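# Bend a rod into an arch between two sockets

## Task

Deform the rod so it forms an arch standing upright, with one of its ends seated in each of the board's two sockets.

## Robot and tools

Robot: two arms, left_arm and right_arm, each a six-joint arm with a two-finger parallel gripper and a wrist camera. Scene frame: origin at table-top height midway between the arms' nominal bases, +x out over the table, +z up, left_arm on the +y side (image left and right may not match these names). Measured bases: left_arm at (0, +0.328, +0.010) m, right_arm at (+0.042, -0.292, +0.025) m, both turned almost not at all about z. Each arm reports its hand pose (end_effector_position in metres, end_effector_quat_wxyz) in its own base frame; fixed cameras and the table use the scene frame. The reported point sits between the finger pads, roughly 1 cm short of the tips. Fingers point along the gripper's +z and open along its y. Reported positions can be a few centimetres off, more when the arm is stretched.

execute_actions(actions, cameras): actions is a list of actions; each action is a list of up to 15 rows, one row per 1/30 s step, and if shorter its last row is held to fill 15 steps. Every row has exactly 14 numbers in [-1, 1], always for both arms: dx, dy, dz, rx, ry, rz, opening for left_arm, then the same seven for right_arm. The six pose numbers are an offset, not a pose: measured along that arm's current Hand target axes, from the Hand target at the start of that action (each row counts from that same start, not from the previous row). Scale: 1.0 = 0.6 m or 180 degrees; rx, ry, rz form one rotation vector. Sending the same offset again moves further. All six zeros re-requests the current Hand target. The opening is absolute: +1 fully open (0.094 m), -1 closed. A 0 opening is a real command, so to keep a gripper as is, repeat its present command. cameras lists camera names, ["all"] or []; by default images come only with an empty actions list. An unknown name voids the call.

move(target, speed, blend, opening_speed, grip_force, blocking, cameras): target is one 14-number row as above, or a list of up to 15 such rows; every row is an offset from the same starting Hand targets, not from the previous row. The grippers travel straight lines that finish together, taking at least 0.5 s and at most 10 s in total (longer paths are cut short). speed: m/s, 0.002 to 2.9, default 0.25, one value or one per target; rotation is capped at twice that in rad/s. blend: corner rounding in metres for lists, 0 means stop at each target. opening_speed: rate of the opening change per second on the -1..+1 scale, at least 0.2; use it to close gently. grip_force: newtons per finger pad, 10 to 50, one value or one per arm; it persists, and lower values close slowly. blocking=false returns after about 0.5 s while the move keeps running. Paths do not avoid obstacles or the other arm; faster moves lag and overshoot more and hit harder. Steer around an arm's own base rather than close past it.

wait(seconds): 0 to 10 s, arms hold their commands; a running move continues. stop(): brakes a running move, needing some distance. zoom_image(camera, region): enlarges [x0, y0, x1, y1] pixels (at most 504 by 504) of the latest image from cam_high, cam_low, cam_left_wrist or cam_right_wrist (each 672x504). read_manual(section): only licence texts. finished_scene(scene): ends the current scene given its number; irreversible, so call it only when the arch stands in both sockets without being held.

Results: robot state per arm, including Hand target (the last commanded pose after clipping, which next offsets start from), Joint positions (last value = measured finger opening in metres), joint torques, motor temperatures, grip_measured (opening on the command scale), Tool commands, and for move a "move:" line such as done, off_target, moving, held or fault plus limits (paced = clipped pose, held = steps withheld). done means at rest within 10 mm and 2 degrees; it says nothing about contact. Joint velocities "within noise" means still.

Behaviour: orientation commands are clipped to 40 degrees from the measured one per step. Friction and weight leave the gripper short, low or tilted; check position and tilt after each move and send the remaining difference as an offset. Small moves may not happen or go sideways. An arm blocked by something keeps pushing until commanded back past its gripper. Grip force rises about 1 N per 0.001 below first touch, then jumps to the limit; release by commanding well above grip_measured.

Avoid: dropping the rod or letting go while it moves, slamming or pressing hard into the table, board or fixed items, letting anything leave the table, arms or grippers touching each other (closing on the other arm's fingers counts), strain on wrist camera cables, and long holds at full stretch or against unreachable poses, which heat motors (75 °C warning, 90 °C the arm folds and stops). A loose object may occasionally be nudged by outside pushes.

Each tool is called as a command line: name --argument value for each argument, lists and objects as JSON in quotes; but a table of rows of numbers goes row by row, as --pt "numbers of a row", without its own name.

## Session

execute_actions --actions '[]'

zoom_image --camera "cam_high" --region '[290, 200, 430, 410]'

zoom_image --camera "cam_low" --region '[210, 270, 450, 450]'

Scene clock: 0.00 s.
left_arm: end_effector_position=(+0.3883, -0.0450, +0.0885) grip_measured=+1.000 end_effector_quat_wxyz=(+0.583, +0.073, +0.809, -0.029) | right_arm: end_effector_position=(+0.3874, -0.0420, +0.1020) grip_measured=+1.000 end_effector_quat_wxyz=(+0.591, +0.116, +0.793, -0.088)
Joint positions: left_arm=[-0.097 1.555 0.333 0.897 0.041 0.054 0.094] | right_arm=[0.027 1.525 0.348 0.873 0.306 0.091 0.094]
Joint velocities: within noise
Joint torques (N m): no reading
Motor temperatures (°C): left_arm=[22 25 31 36 22 23 22] | right_arm=[25 25 34 34 25 23 22]
Heat: left arm: 36 °C; right arm: 34 °C.
Hand target: left_arm +0.3941, -0.0450, +0.1038; +0.602, +0.073, +0.795, -0.027 | right_arm +0.3904, -0.0427, +0.1098; +0.599, +0.120, +0.787, -0.087
Tool commands: left_gripper/opening=+1.0 right_gripper/opening=+1.0
camera_calibration:
cam_left_wrist: T_world_to_cam=[[-0.110229, -0.991817, -0.0644143, 0.013153], [-0.691535, 0.123083, -0.71178, 0.372235], [0.713883, -0.0339139, -0.699443, -0.0981316], [0, 0, 0, 1]] pos_world=[0.328918, -0.0360984, 0.197159]
cam_right_wrist: T_world_to_cam=[[-0.256972, -0.966141, -0.0231677, 0.0695484], [-0.665725, 0.194344, -0.720445, 0.371063], [0.700554, -0.169711, -0.693125, -0.0872033], [0, 0, 0, 1]] pos_world=[0.325988, -0.0197194, 0.208499]

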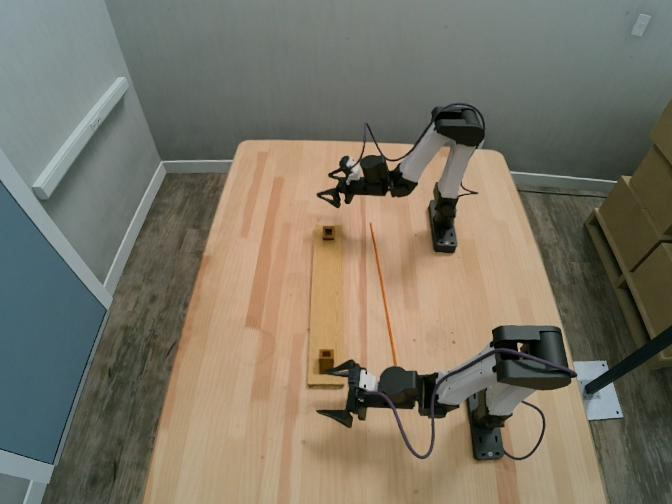

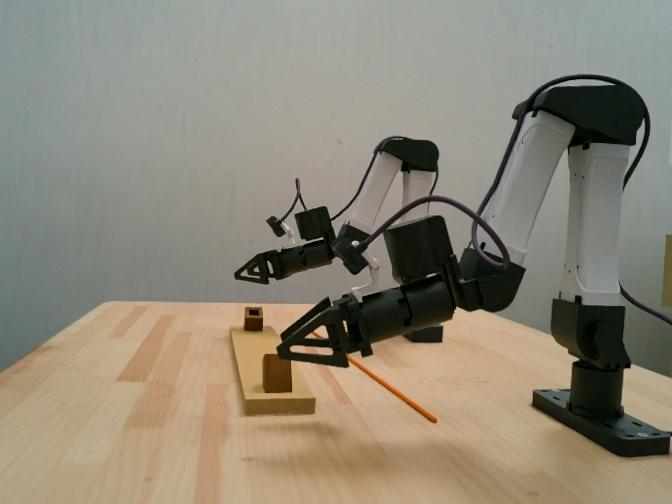

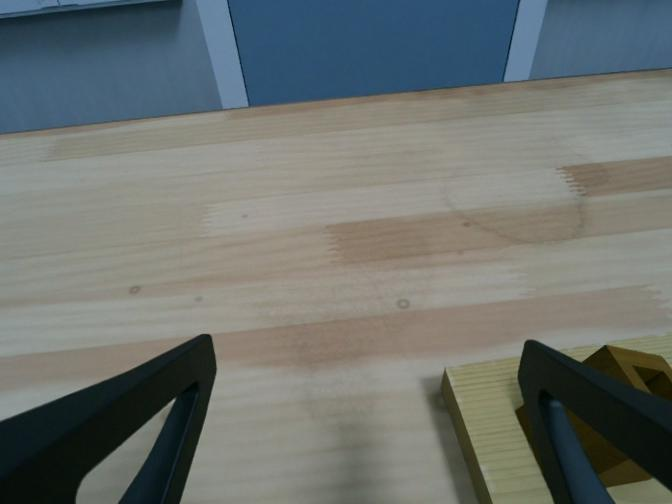

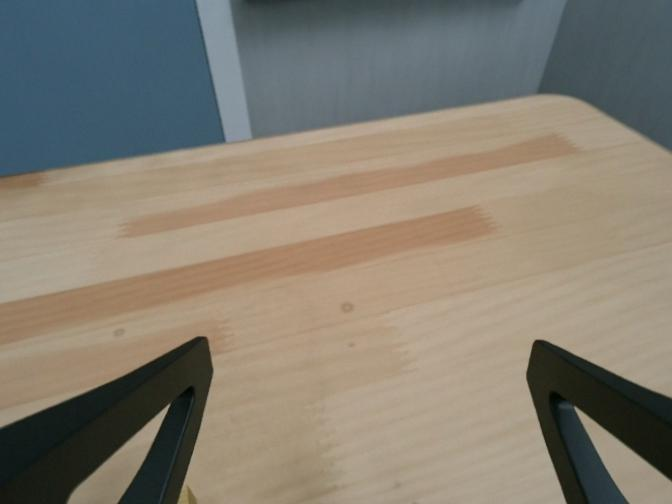

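Scaled by 2.400 from the camera's 672x504 image, which has a finer 960x720 frame.

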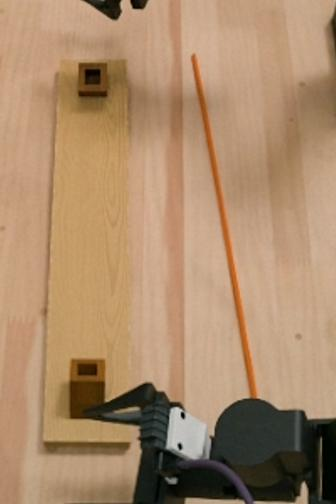

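Scaled by 2.100 from the camera's 672x504 image, which has a finer 960x720 frame.

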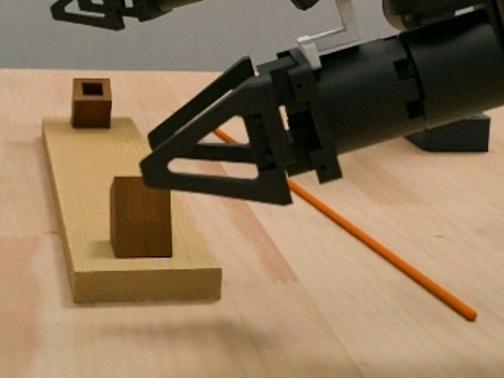

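move --target '[-0.0638, -0.1457, -0.3243, 0.2754, 0.3394, 0.3434, -0.1, -0.0173, 0.11, -0.3408, -0.4064, 0.2595, -0.5369, -0.1]' --speed 0.35 --cameras '["all"]'

zoom_image --camera "cam_left_wrist" --region '[0, 0, 260, 260]'

zoom_image --camera "cam_right_wrist" --region '[430, 60, 672, 302]'

Scene clock: 17.70 s.
left_arm: end_effector_position=(+0.2035, -0.1089, +0.1825) grip_measured=-0.097 end_effector_quat_wxyz=(-0.006, +0.657, +0.754, -0.007) | right_arm: end_effector_position=(+0.2201, +0.0763, +0.1685) grip_measured=-0.098 end_effector_quat_wxyz=(+0.002, +0.750, -0.662, -0.006)
Joint positions: left_arm=[-0.484 1.451 1.43 -1.565 0.011 0.95 0.042] | right_arm=[0.328 1.442 1.366 -1.503 -0.008 -1.367 0.042]
Joint torques (N m): left_arm=[-0.72 -3.85 7.84 0.34 -0.16 0.25] | right_arm=[0.18 -3.75 8.5 0.21 -0.1 -0.14]
Heat: left arm: 40 °C; right arm: 37 °C.
Hand target: left_arm +0.2059, -0.1091, +0.1900; +0.000, +0.664, +0.747, +0.000 | right_arm +0.2238, +0.0769, +0.1746; +0.000, +0.757, -0.653, +0.001
Off the commanded pose: left_arm 0.008 m, 2 deg | right_arm 0.007 m, 1 deg.
move: done
camera_calibration:
cam_left_wrist: T_world_to_cam=[[-0.991634, -0.125511, -0.0301326, 0.202873], [-0.125954, 0.889859, 0.438504, 0.0776884], [-0.0282234, 0.438631, -0.898224, 0.336081], [0, 0, 0, 1]] pos_world=[0.220446, -0.191084, 0.273922]
cam_right_wrist: T_world_to_cam=[[0.992931, 0.108426, -0.0482914, -0.210403], [0.11852, -0.88365, 0.452897, -0.00343113], [0.00643334, -0.455419, -0.890254, 0.303997], [0, 0, 0, 1]] pos_world=[0.207366, 0.158227, 0.262028]

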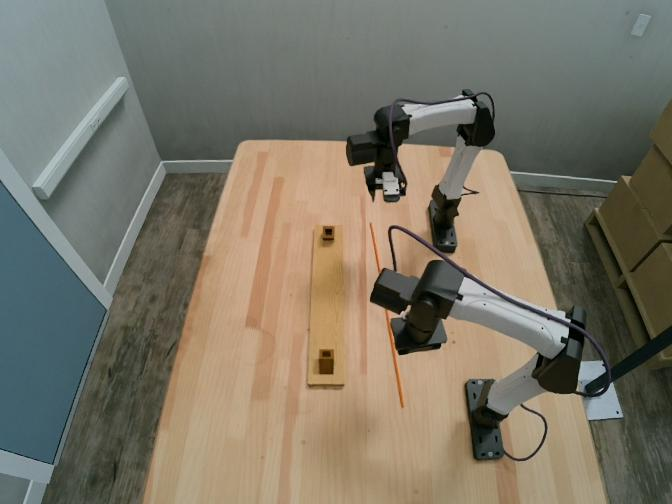

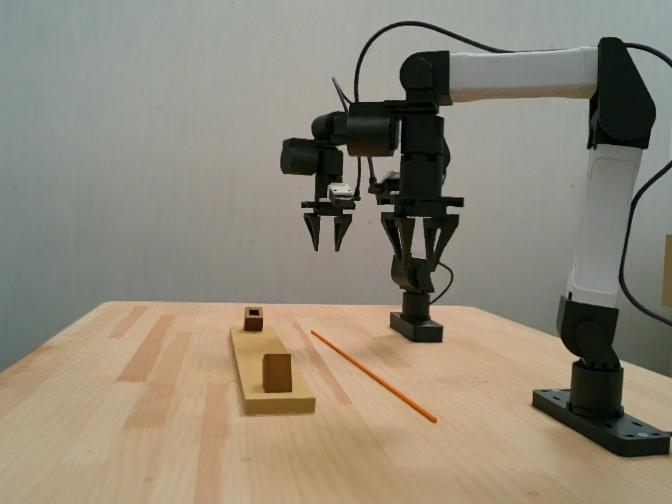

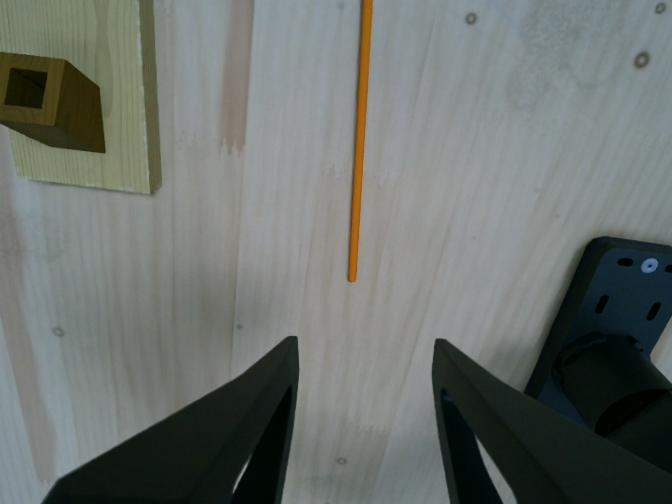

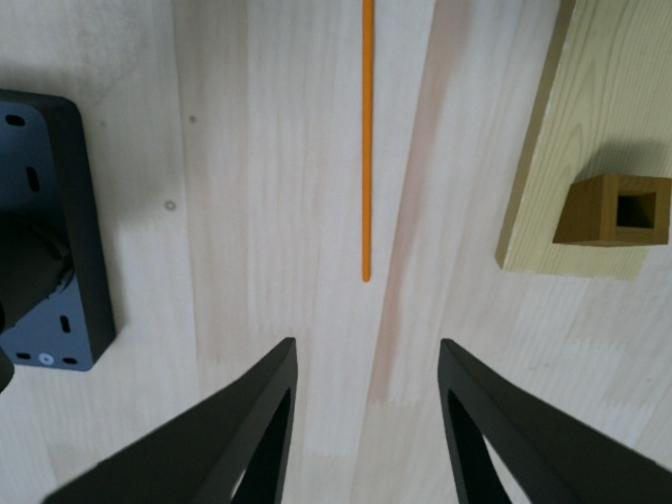

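Scaled by 1.938 from the camera's 672x504 image, which has a finer 960x720 frame.

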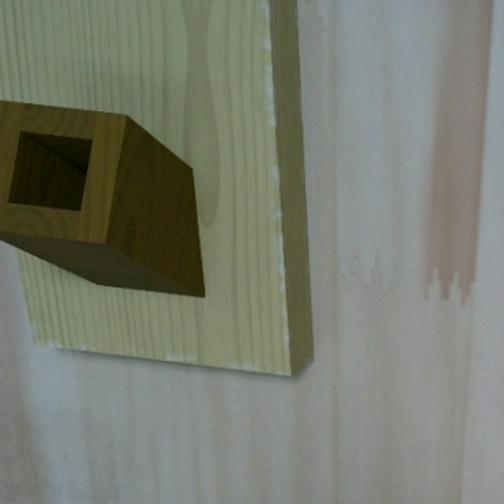

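Scaled by 2.083 from the camera's 672x504 image, which has a finer 960x720 frame.

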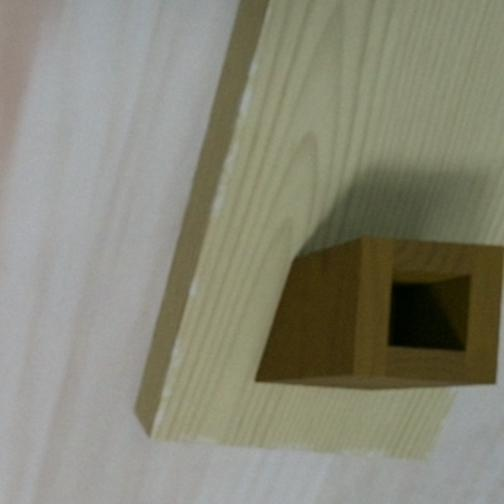

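move --target '[-0.0102, 0.0068, 0.2967, 0, 0, 0.0128, -0.2, 0.0148, -0.0043, 0.306, 0, 0, 0, -0.2]' --speed 0.2 --cameras '["cam_left_wrist", "cam_right_wrist"]'

Scene clock: 36.50 s.
left_arm: end_effector_position=(+0.2040, -0.1101, +0.0127) grip_measured=-0.197 end_effector_quat_wxyz=(-0.013, +0.669, +0.743, -0.008) | right_arm: end_effector_position=(+0.2248, +0.0716, -0.0055) grip_measured=-0.198 end_effector_quat_wxyz=(+0.001, +0.755, -0.655, -0.004)
Joint positions: left_arm=[-0.488 1.554 0.832 -0.878 0.009 0.979 0.038] | right_arm=[0.305 1.586 0.782 -0.771 -0.005 -1.407 0.038]
Joint torques (N m): left_arm=[-0.72 -4.07 5.03 0.74 -0.15 0.25] | right_arm=[-1.14 -4.36 4.55 0.65 -0.12 -0.14]
Motor temperatures (°C): left_arm=[22 26 34 37 22 23 22] | right_arm=[25 26 39 35 25 23 22]
Heat: left arm: 37 °C; right arm: 39 °C.
Hand target: left_arm +0.2106, -0.1147, +0.0120; +0.000, +0.679, +0.734, +0.000 | right_arm +0.2277, +0.0682, -0.0089; +0.000, +0.757, -0.653, +0.001
Off the commanded pose: left_arm 0.008 m, 2 deg | right_arm 0.006 m, 1 deg.
move: done
camera_calibration:
cam_left_wrist: T_world_to_cam=[[-0.995584, -0.0918208, -0.0195287, 0.202394], [-0.0908686, 0.890399, 0.446018, 0.146002], [-0.0235654, 0.445823, -0.894811, 0.183917], [0, 0, 0, 1]] pos_world=[0.219101, -0.193411, 0.103404]
cam_right_wrist: T_world_to_cam=[[0.991143, 0.125144, -0.0444318, -0.223797], [0.131602, -0.880811, 0.454811, 0.06752], [0.0177811, -0.45663, -0.889479, 0.144447], [0, 0, 0, 1]] pos_world=[0.210361, 0.153438, 0.0878303]
Images, in order (width x height): cam_left_wrist 672x504, cam_right_wrist 672x504.

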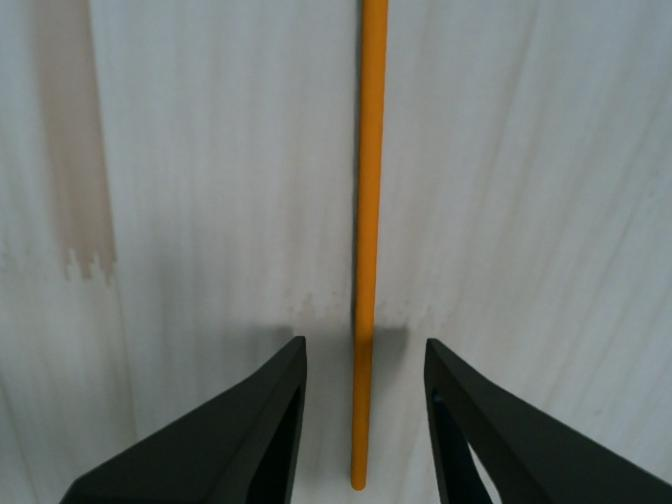

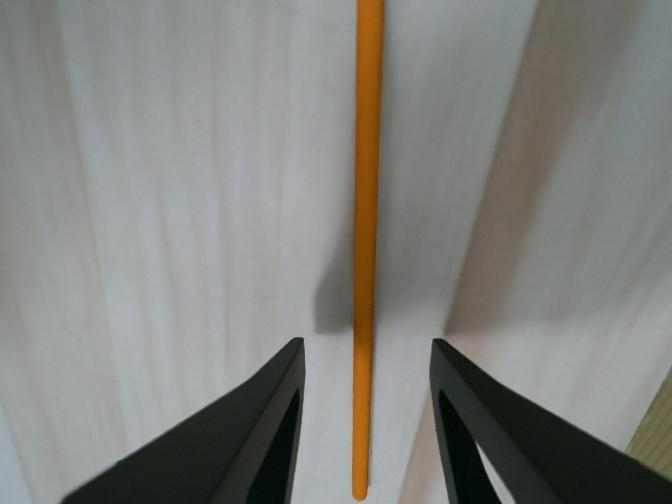

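move --pt "0 0 0.0233 0 0 0 -0.2 0 0 0.0243 0 0 0 -0.2" --pt "0 0 0.0233 0 0 0 -1.0 0 0 0.0243 0 0 0 -1.0" --speed 0.04 --opening_speed 0.5 --cameras '["cam_left_wrist", "cam_right_wrist"]'

Scene clock: 41.47 s.
left_arm: end_effector_position=(+0.2053, -0.1102, -0.0008) grip_measured=-0.863 end_effector_quat_wxyz=(-0.012, +0.669, +0.743, -0.006) | right_arm: end_effector_position=(+0.2269, +0.0723, -0.0167) grip_measured=-0.904 end_effector_quat_wxyz=(-0.002, +0.756, -0.655, -0.002)
Joint positions: left_arm=[-0.488 1.584 0.801 -0.814 0.006 0.979 0.006] | right_arm=[0.305 1.616 0.759 -0.712 -0.005 -1.409 0.005]
Joint torques (N m): left_arm=[-0.7 -4.16 4.64 0.75 -0.13 0.24] | right_arm=[-1.14 -3.79 3.78 0.75 -0.12 -0.13]
Heat: left arm: 36 °C; right arm: 39 °C.
Hand target: left_arm +0.2106, -0.1147, -0.0020; +0.000, +0.679, +0.734, +0.000 | right_arm +0.2277, +0.0682, -0.0235; +0.000, +0.757, -0.653, +0.001
Off the commanded pose: left_arm 0.007 m, 2 deg | right_arm 0.008 m, 0 deg.
move: done; target 2's new opening was sent with left_arm's hand 0.011 m and 3 deg from that target
camera_calibration:
cam_left_wrist: T_world_to_cam=[[-0.995507, -0.091677, -0.0236928, 0.203493], [-0.09258, 0.889854, 0.446753, 0.152541], [-0.0198738, 0.446939, -0.894344, 0.171224], [0, 0, 0, 1]] pos_world=[0.220104, -0.19361, 0.0898059]
cam_right_wrist: T_world_to_cam=[[0.991257, 0.126683, -0.0369019, -0.226473], [0.129569, -0.881673, 0.453724, 0.073482], [0.0249435, -0.454538, -0.890378, 0.133014], [0, 0, 0, 1]] pos_world=[0.211654, 0.153937, 0.0767347]
Images, in order (width x height): cam_left_wrist 672x504, cam_right_wrist 672x504.

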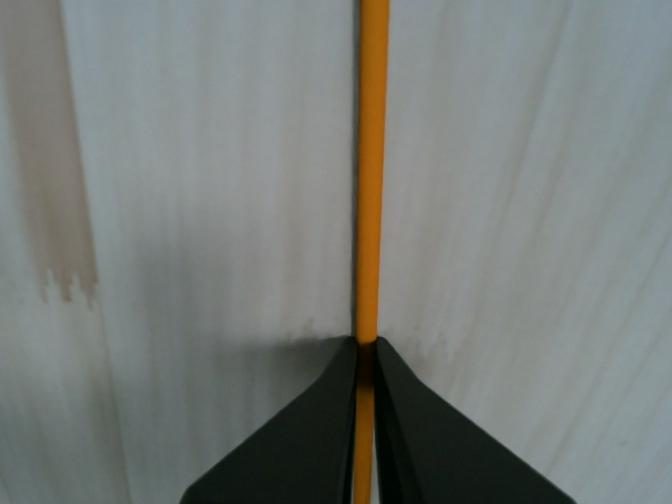

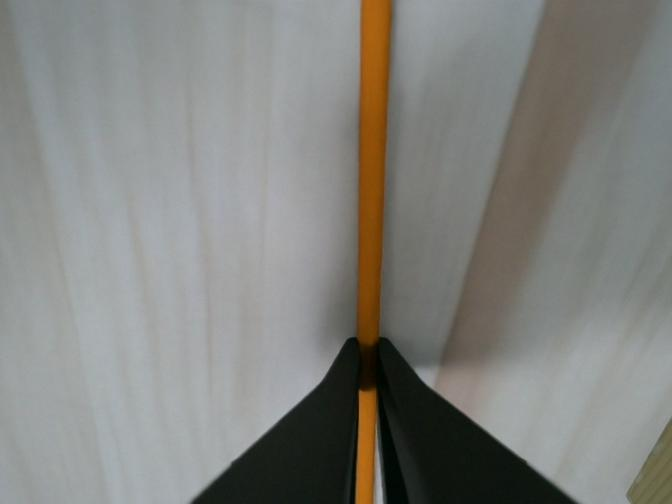

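move --target '[0, 0, -0.3167, 0, 0, 0, -1.0, 0, 0, -0.3167, 0, 0, 0, -1.0]' --speed 0.2 --cameras '["all"]'

zoom_image --camera "cam_high" --region '[290, 210, 380, 400]'

zoom_image --camera "cam_left_wrist" --region '[0, 0, 260, 260]'

zoom_image --camera "cam_right_wrist" --region '[430, 60, 672, 302]'

Scene clock: 45.93 s.
left_arm: end_effector_position=(+0.2109, -0.1119, +0.1812) grip_measured=-0.863 end_effector_quat_wxyz=(-0.006, +0.675, +0.738, +0.004) | right_arm: end_effector_position=(+0.2266, +0.0695, +0.1580) grip_measured=-0.904 end_effector_quat_wxyz=(+0.008, +0.755, -0.656, -0.002)
Joint positions: left_arm=[-0.496 1.474 1.445 -1.551 -0.011 0.985 0.006] | right_arm=[0.302 1.459 1.339 -1.466 0.006 -1.409 0.005]
Joint torques (N m): left_arm=[-0.62 -4.11 7.61 0.31 0.05 0.23] | right_arm=[-0.81 -5.72 7.95 0.15 -0.32 -0.12]
Heat: left arm: 36 °C; right arm: 39 °C.
Hand target: left_arm +0.2106, -0.1147, +0.1880; +0.000, +0.679, +0.734, +0.000 | right_arm +0.2276, +0.0684, +0.1665; +0.000, +0.757, -0.653, +0.001
Off the commanded pose: left_arm 0.007 m, 1 deg | right_arm 0.009 m, 1 deg.
move: done
camera_calibration:
cam_left_wrist: T_world_to_cam=[[-0.995891, -0.0774187, -0.0469929, 0.219163], [-0.0903063, 0.888078, 0.450736, 0.0719219], [0.00683797, 0.453127, -0.89142, 0.329517], [0, 0, 0, 1]] pos_world=[0.222504, -0.196218, 0.271619]
cam_right_wrist: T_world_to_cam=[[0.990985, 0.122997, -0.053114, -0.216514], [0.133538, -0.874805, 0.465707, -0.0115667], [0.0108161, -0.468602, -0.883343, 0.290303], [0, 0, 0, 1]] pos_world=[0.212967, 0.152549, 0.250324]

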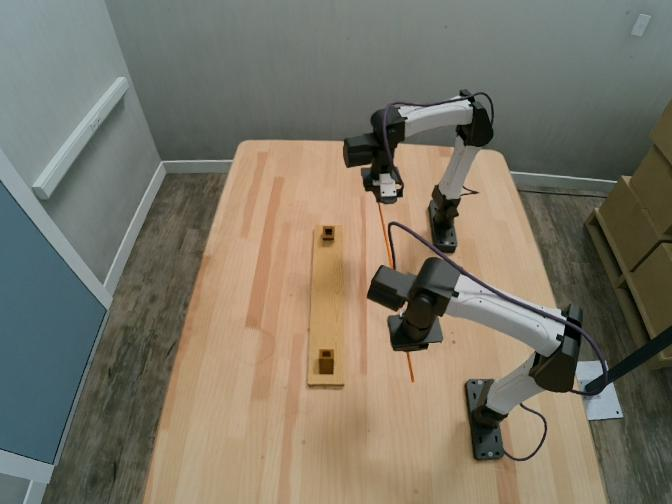

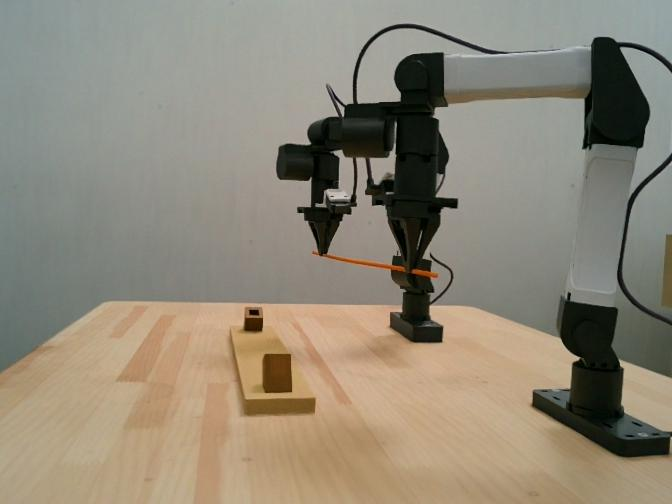

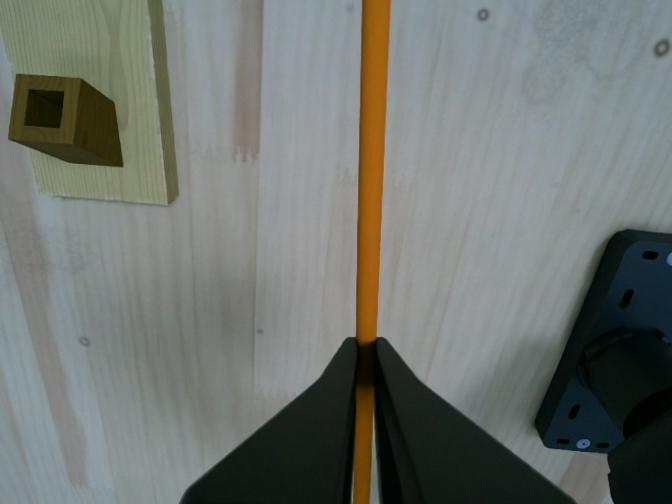

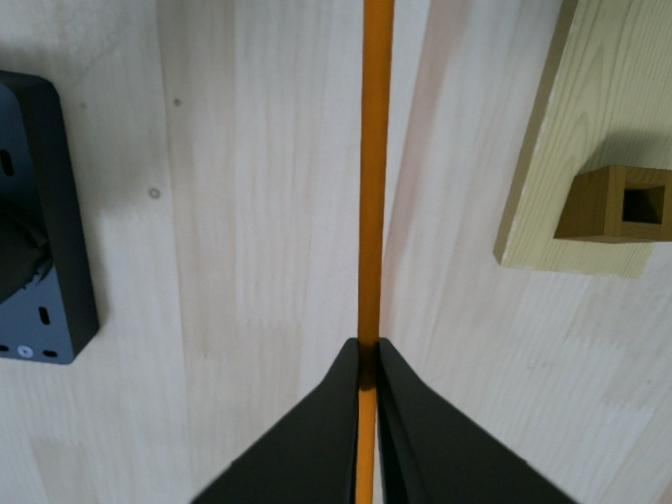

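Scaled by 2.653 from the camera's 672x504 image, which has a finer 960x720 frame.

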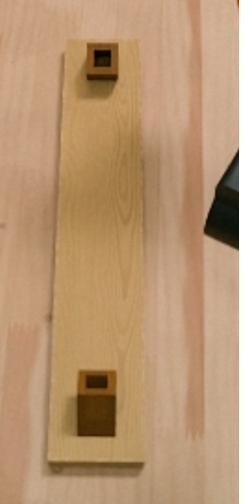

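Scaled by 1.938 from the camera's 672x504 image, which has a finer 960x720 frame.

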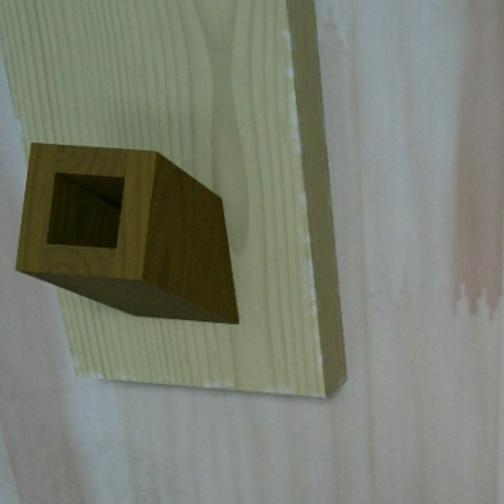

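Scaled by 2.083 from the camera's 672x504 image, which has a finer 960x720 frame.

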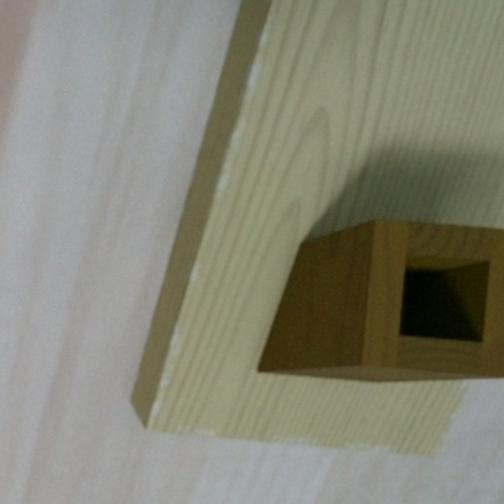

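move --target '[-0.0358, 0.2858, -0.0867, -0.5, -0.0057, 0.0057, -1.0, 0.0462, -0.2402, -0.0875, 0.4999, 0.0161, 0.0161, -1.0]' --speed 0.2 --cameras '["cam_high", "cam_low"]'

Scene clock: 63.87 s.
left_arm: end_effector_position=(+0.3804, -0.1237, +0.2253) grip_measured=-0.863 end_effector_quat_wxyz=(+0.463, +0.506, +0.521, +0.508) | right_arm: end_effector_position=(+0.3741, +0.0648, +0.2148) grip_measured=-0.904 end_effector_quat_wxyz=(+0.513, -0.528, +0.486, -0.471)
Joint positions: left_arm=[-0.576 1.328 0.548 0.711 -0.635 1.562 0.006] | right_arm=[0.245 1.185 0.375 0.779 0.161 -1.565 0.005]
Joint torques (N m): left_arm=[0.49 -3.6 6.19 2.73 0.04 0.17] | right_arm=[-1.11 -2.48 5.79 3.08 -0.21 -0.01]
Heat: left arm: 37 °C; right arm: 40 °C.
Hand target: left_arm +0.3833, -0.1229, +0.2400; +0.486, +0.486, +0.514, +0.513 | right_arm +0.3742, +0.0621, +0.2191; +0.520, -0.520, +0.479, -0.480
Off the commanded pose: left_arm 0.015 m, 4 deg | right_arm 0.005 m, 2 deg.
move: off_target (left_arm)
Images, in order (width x height): cam_high 672x504, cam_low 672x504.

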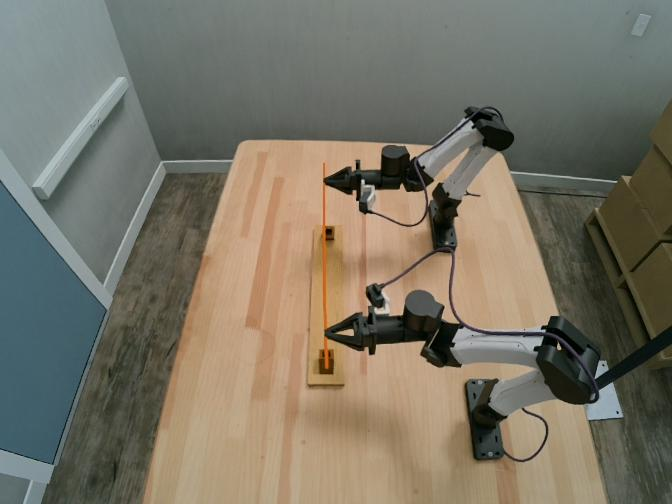

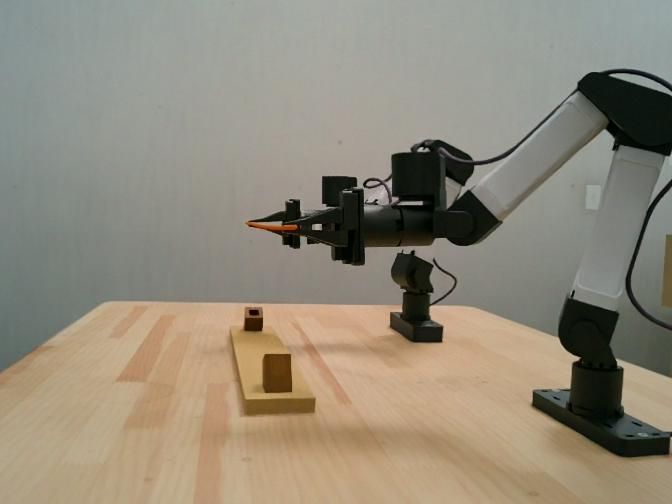

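move --pt "-0.0133 0.0167 0 0 0 -0.1389 -1.0 -0.0133 -0.0083 0 0 0 0.1389 -1.0" --pt "-0.044 0.0083 0 0 0 -0.2778 -1.0 -0.044 0 0 0 0 0.2778 -1.0" --pt "-0.0895 -0.0133 0 0 0 -0.4 -1.0 -0.0895 0.0083 0.002 0 0 0.4 -1.0" --pt "-0.1262 -0.0408 0.0003 0 0 -0.4889 -1.0 -0.1268 0.0275 0.0055 0 0 0.4889 -1.0" --speed 0.14 --blend '[0.02, 0.02, 0.02, 0]' --cameras '["cam_high", "cam_low"]'

zoom_image --camera "cam_low" --region '[220, 250, 360, 420]'

zoom_image --camera "cam_high" --region '[290, 180, 380, 270]'

zoom_image --camera "cam_high" --region '[290, 300, 380, 390]'

Scene clock: 72.30 s.
left_arm: end_effector_position=(+0.3820, -0.1834, +0.1799) grip_measured=-0.863 end_effector_quat_wxyz=(+0.660, +0.052, +0.743, +0.100) | right_arm: end_effector_position=(+0.3660, +0.1255, +0.1731) grip_measured=-0.904 end_effector_quat_wxyz=(+0.670, -0.085, +0.737, -0.039)
Joint positions: left_arm=[-0.755 1.592 0.629 0.802 -0.829 0.101 0.006] | right_arm=[0.539 1.375 0.375 0.887 0.48 -0.12 0.005]
Joint torques (N m): left_arm=[-1.16 -5.37 8.64 3.02 -0.11 -0.56] | right_arm=[0.72 -3.63 8.61 3.39 -0.19 1]
Motor temperatures (°C): left_arm=[22 27 36 42 22 23 24] | right_arm=[25 27 39 38 25 23 24]
Heat: left arm: 42 °C; right arm: 39 °C.
Hand target: left_arm +0.3876, -0.1985, +0.2155; +0.706, -0.007, +0.707, +0.032 | right_arm +0.3713, +0.1382, +0.2025; +0.707, -0.042, +0.706, +0.016
Off the commanded pose: left_arm 0.039 m, 12 deg | right_arm 0.032 m, 10 deg.
move: off_target (left_arm, right_arm)
Images, in order (width x height): cam_high 672x504, cam_low 672x504.

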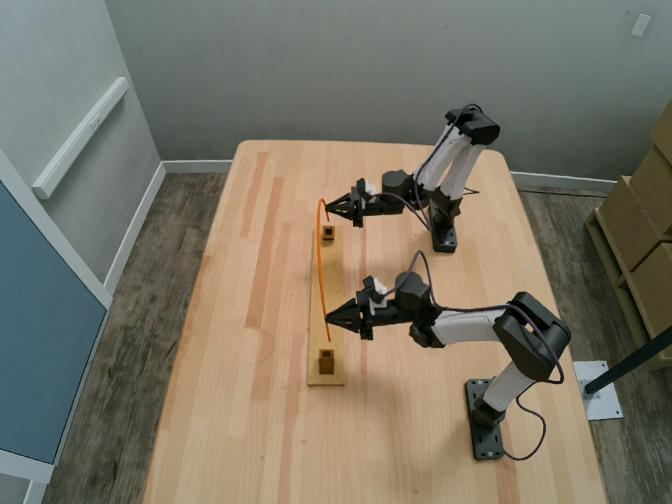

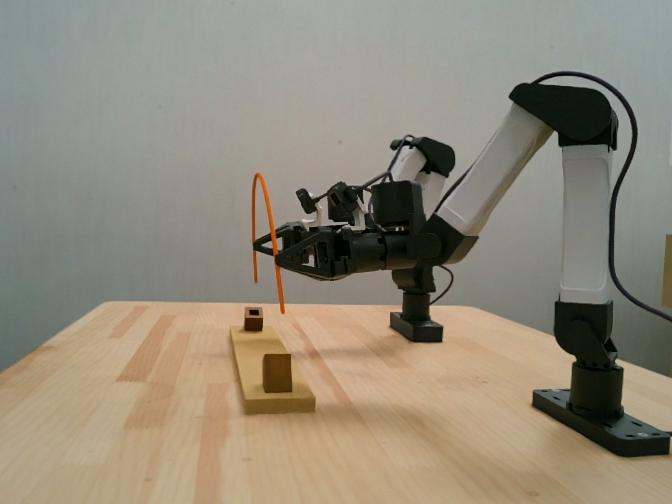

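Scaled by 2.965 from the camera's 672x504 image, which has a finer 960x720 frame.

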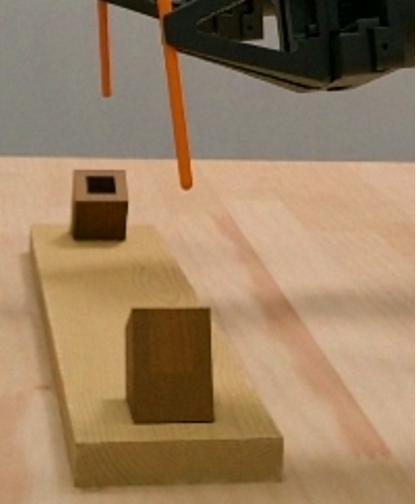

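Scaled by 5.600 from the camera's 672x504 image, which has a finer 960x720 frame.

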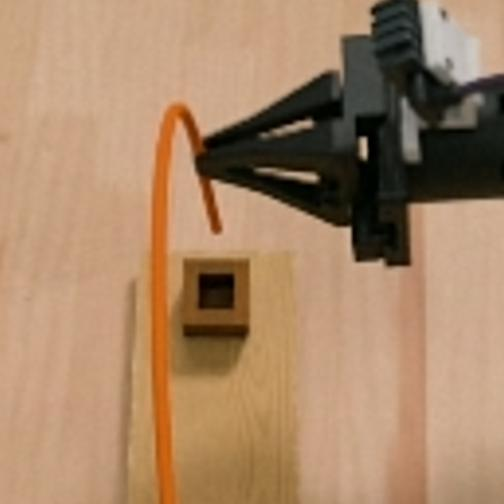

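Scaled by 5.600 from the camera's 672x504 image, which has a finer 960x720 frame.

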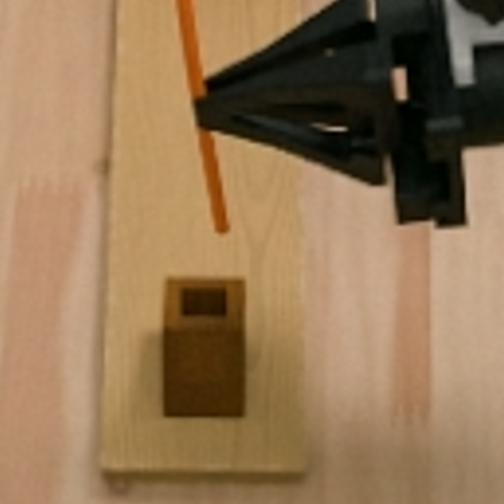

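move --target '[0.0513, -0.0107, -0.0033, 0, -0.0333, 0, -1.0, 0.0573, 0.0058, -0.0157, 0, -0.0322, 0, -1.0]' --speed 0.08 --cameras '["cam_high", "cam_low"]'

zoom_image --camera "cam_low" --region '[220, 250, 360, 420]'

zoom_image --camera "cam_high" --region '[290, 180, 380, 270]'

zoom_image --camera "cam_high" --region '[290, 300, 380, 390]'

Scene clock: 90.77 s.
left_arm: end_effector_position=(+0.3880, -0.1919, +0.1593) grip_measured=-0.863 end_effector_quat_wxyz=(+0.707, +0.028, +0.701, +0.088) | right_arm: end_effector_position=(+0.3651, +0.1292, +0.1494) grip_measured=-0.904 end_effector_quat_wxyz=(+0.714, -0.060, +0.698, -0.024)
Joint positions: left_arm=[-0.766 1.834 0.588 1.268 -0.848 0.18 0.006] | right_arm=[0.561 1.689 0.289 1.422 0.509 -0.129 0.005]
Joint torques (N m): left_arm=[-1.37 -6.19 5.34 2.95 0.09 -0.22] | right_arm=[1.01 -4.56 4.04 3.48 -0.32 0.49]
Motor temperatures (°C): left_arm=[22 27 39 50 22 23 24] | right_arm=[25 26 40 45 25 23 24]
Heat: left arm: 50 °C; right arm: 45 °C.
Hand target: left_arm +0.3859, -0.2039, +0.1845; +0.742, -0.005, +0.669, +0.032 | right_arm +0.3617, +0.1397, +0.1680; +0.742, -0.041, +0.669, +0.018
Off the commanded pose: left_arm 0.028 m, 9 deg | right_arm 0.022 m, 7 deg.
move: off_target (left_arm, right_arm)
Images, in order (width x height): cam_high 672x504, cam_low 672x504.

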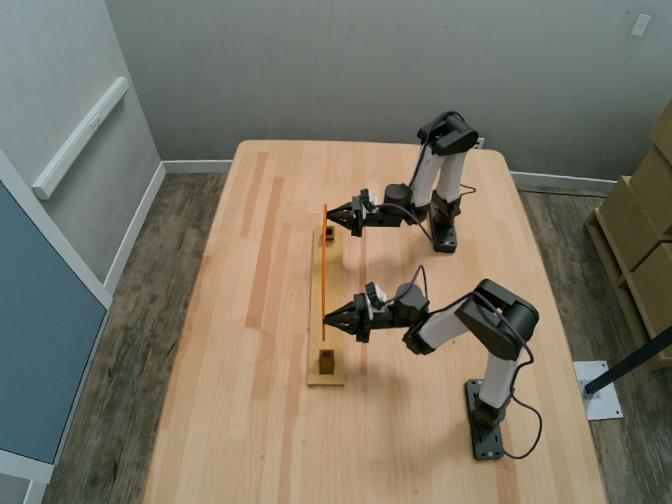

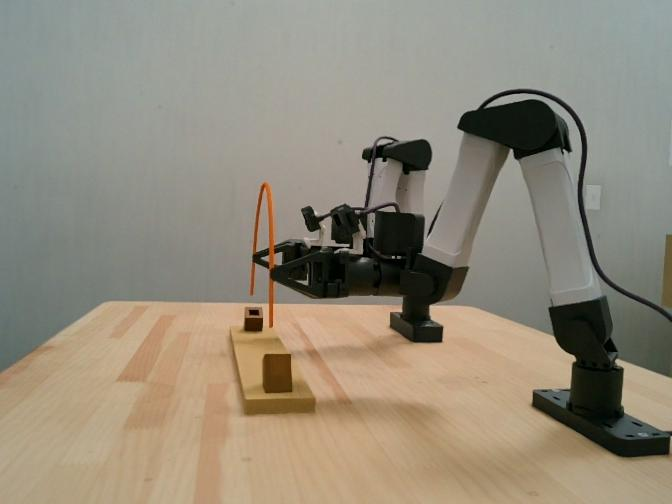

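Scaled by 2.965 from the camera's 672x504 image, which has a finer 960x720 frame.

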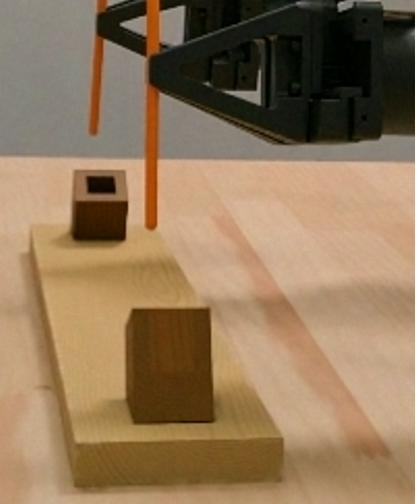

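Scaled by 5.600 from the camera's 672x504 image, which has a finer 960x720 frame.

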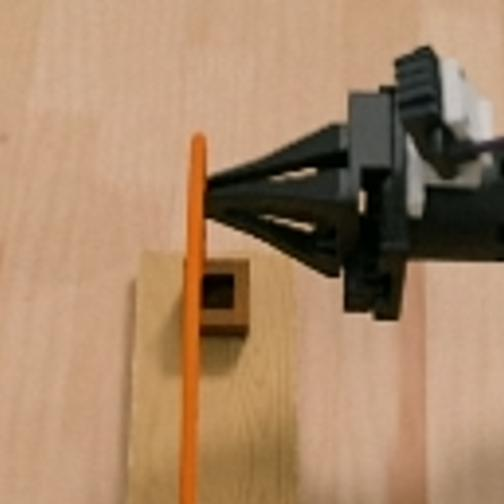

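Scaled by 5.600 from the camera's 672x504 image, which has a finer 960x720 frame.

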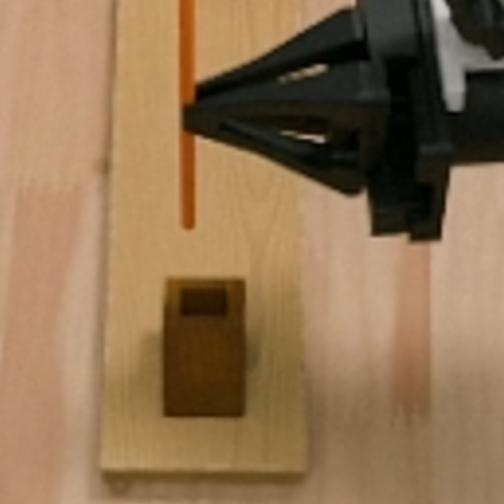

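move --target '[0.0478, 0.0123, -0.0002, 0, 0.0194, 0.0111, -1.0, 0.0487, -0.0203, 0.005, 0, 0.0306, -0.0111, -1.0]' --speed 0.06 --cameras '["cam_high", "cam_low"]'

zoom_image --camera "cam_low" --region '[220, 250, 360, 420]'

zoom_image --camera "cam_high" --region '[290, 180, 380, 270]'

zoom_image --camera "cam_high" --region '[290, 300, 380, 390]'

Scene clock: 100.83 s.
left_arm: end_effector_position=(+0.3858, -0.1899, +0.1374) grip_measured=-0.863 end_effector_quat_wxyz=(+0.691, +0.045, +0.715, +0.101) | right_arm: end_effector_position=(+0.3700, +0.1211, +0.1379) grip_measured=-0.904 end_effector_quat_wxyz=(+0.703, -0.062, +0.708, -0.033)
Joint positions: left_arm=[-0.766 1.874 0.568 1.268 -0.848 0.18 0.006] | right_arm=[0.527 1.721 0.289 1.422 0.487 -0.129 0.005]
Joint torques (N m): left_arm=[0.4 -6.28 4.55 2.78 0.2 -0.48] | right_arm=[-0.85 -4.81 3.28 2.73 -0.59 0.65]
Heat: left arm: 50 °C; right arm: 46 °C.
Hand target: left_arm +0.3883, -0.1954, +0.1563; +0.721, +0.005, +0.692, +0.045 | right_arm +0.3688, +0.1270, +0.1397; +0.709, -0.053, +0.703, +0.003
Off the commanded pose: left_arm 0.020 m, 9 deg | right_arm 0.006 m, 4 deg.
move: off_target (left_arm, right_arm)
Images, in order (width x height): cam_high 672x504, cam_low 672x504.

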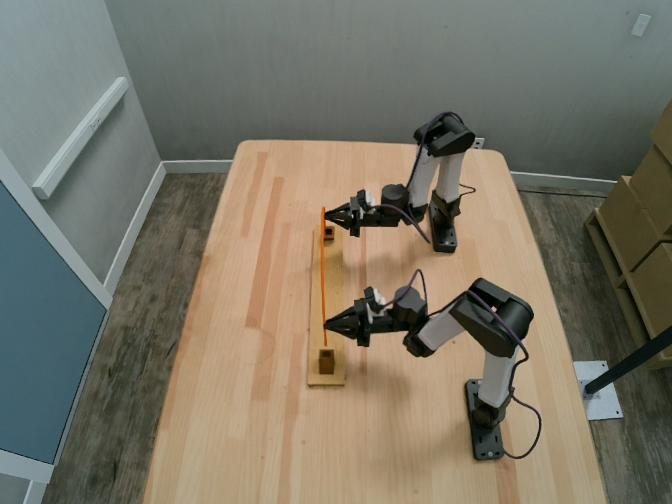

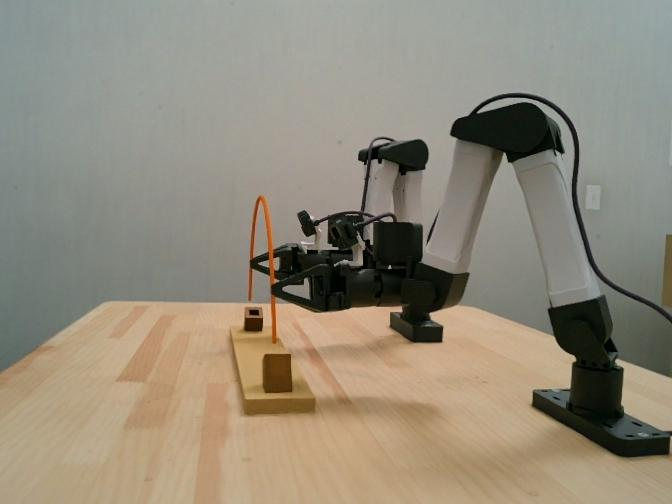

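Scaled by 2.965 from the camera's 672x504 image, which has a finer 960x720 frame.

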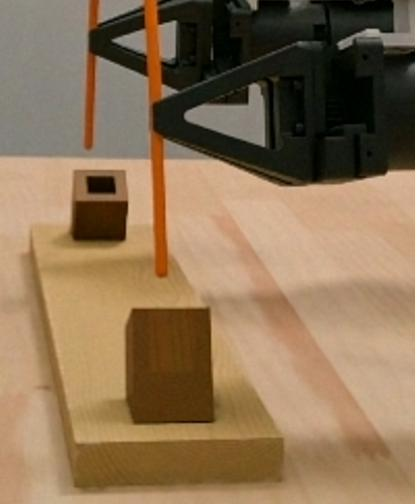

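Scaled by 5.600 from the camera's 672x504 image, which has a finer 960x720 frame.

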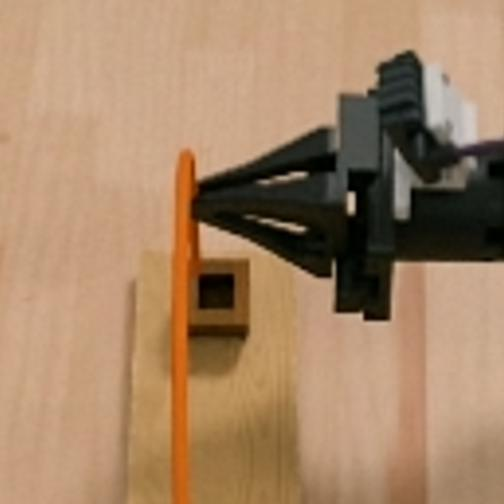

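Scaled by 5.600 from the camera's 672x504 image, which has a finer 960x720 frame.

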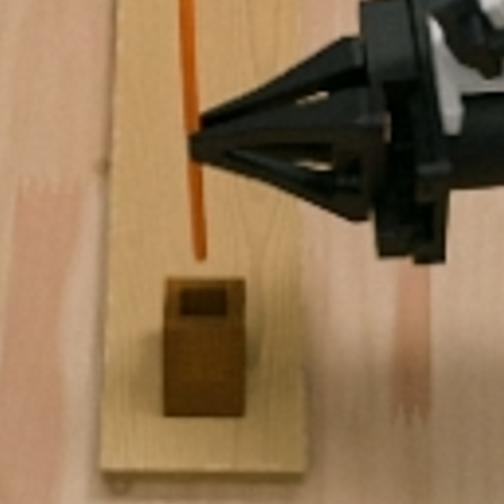

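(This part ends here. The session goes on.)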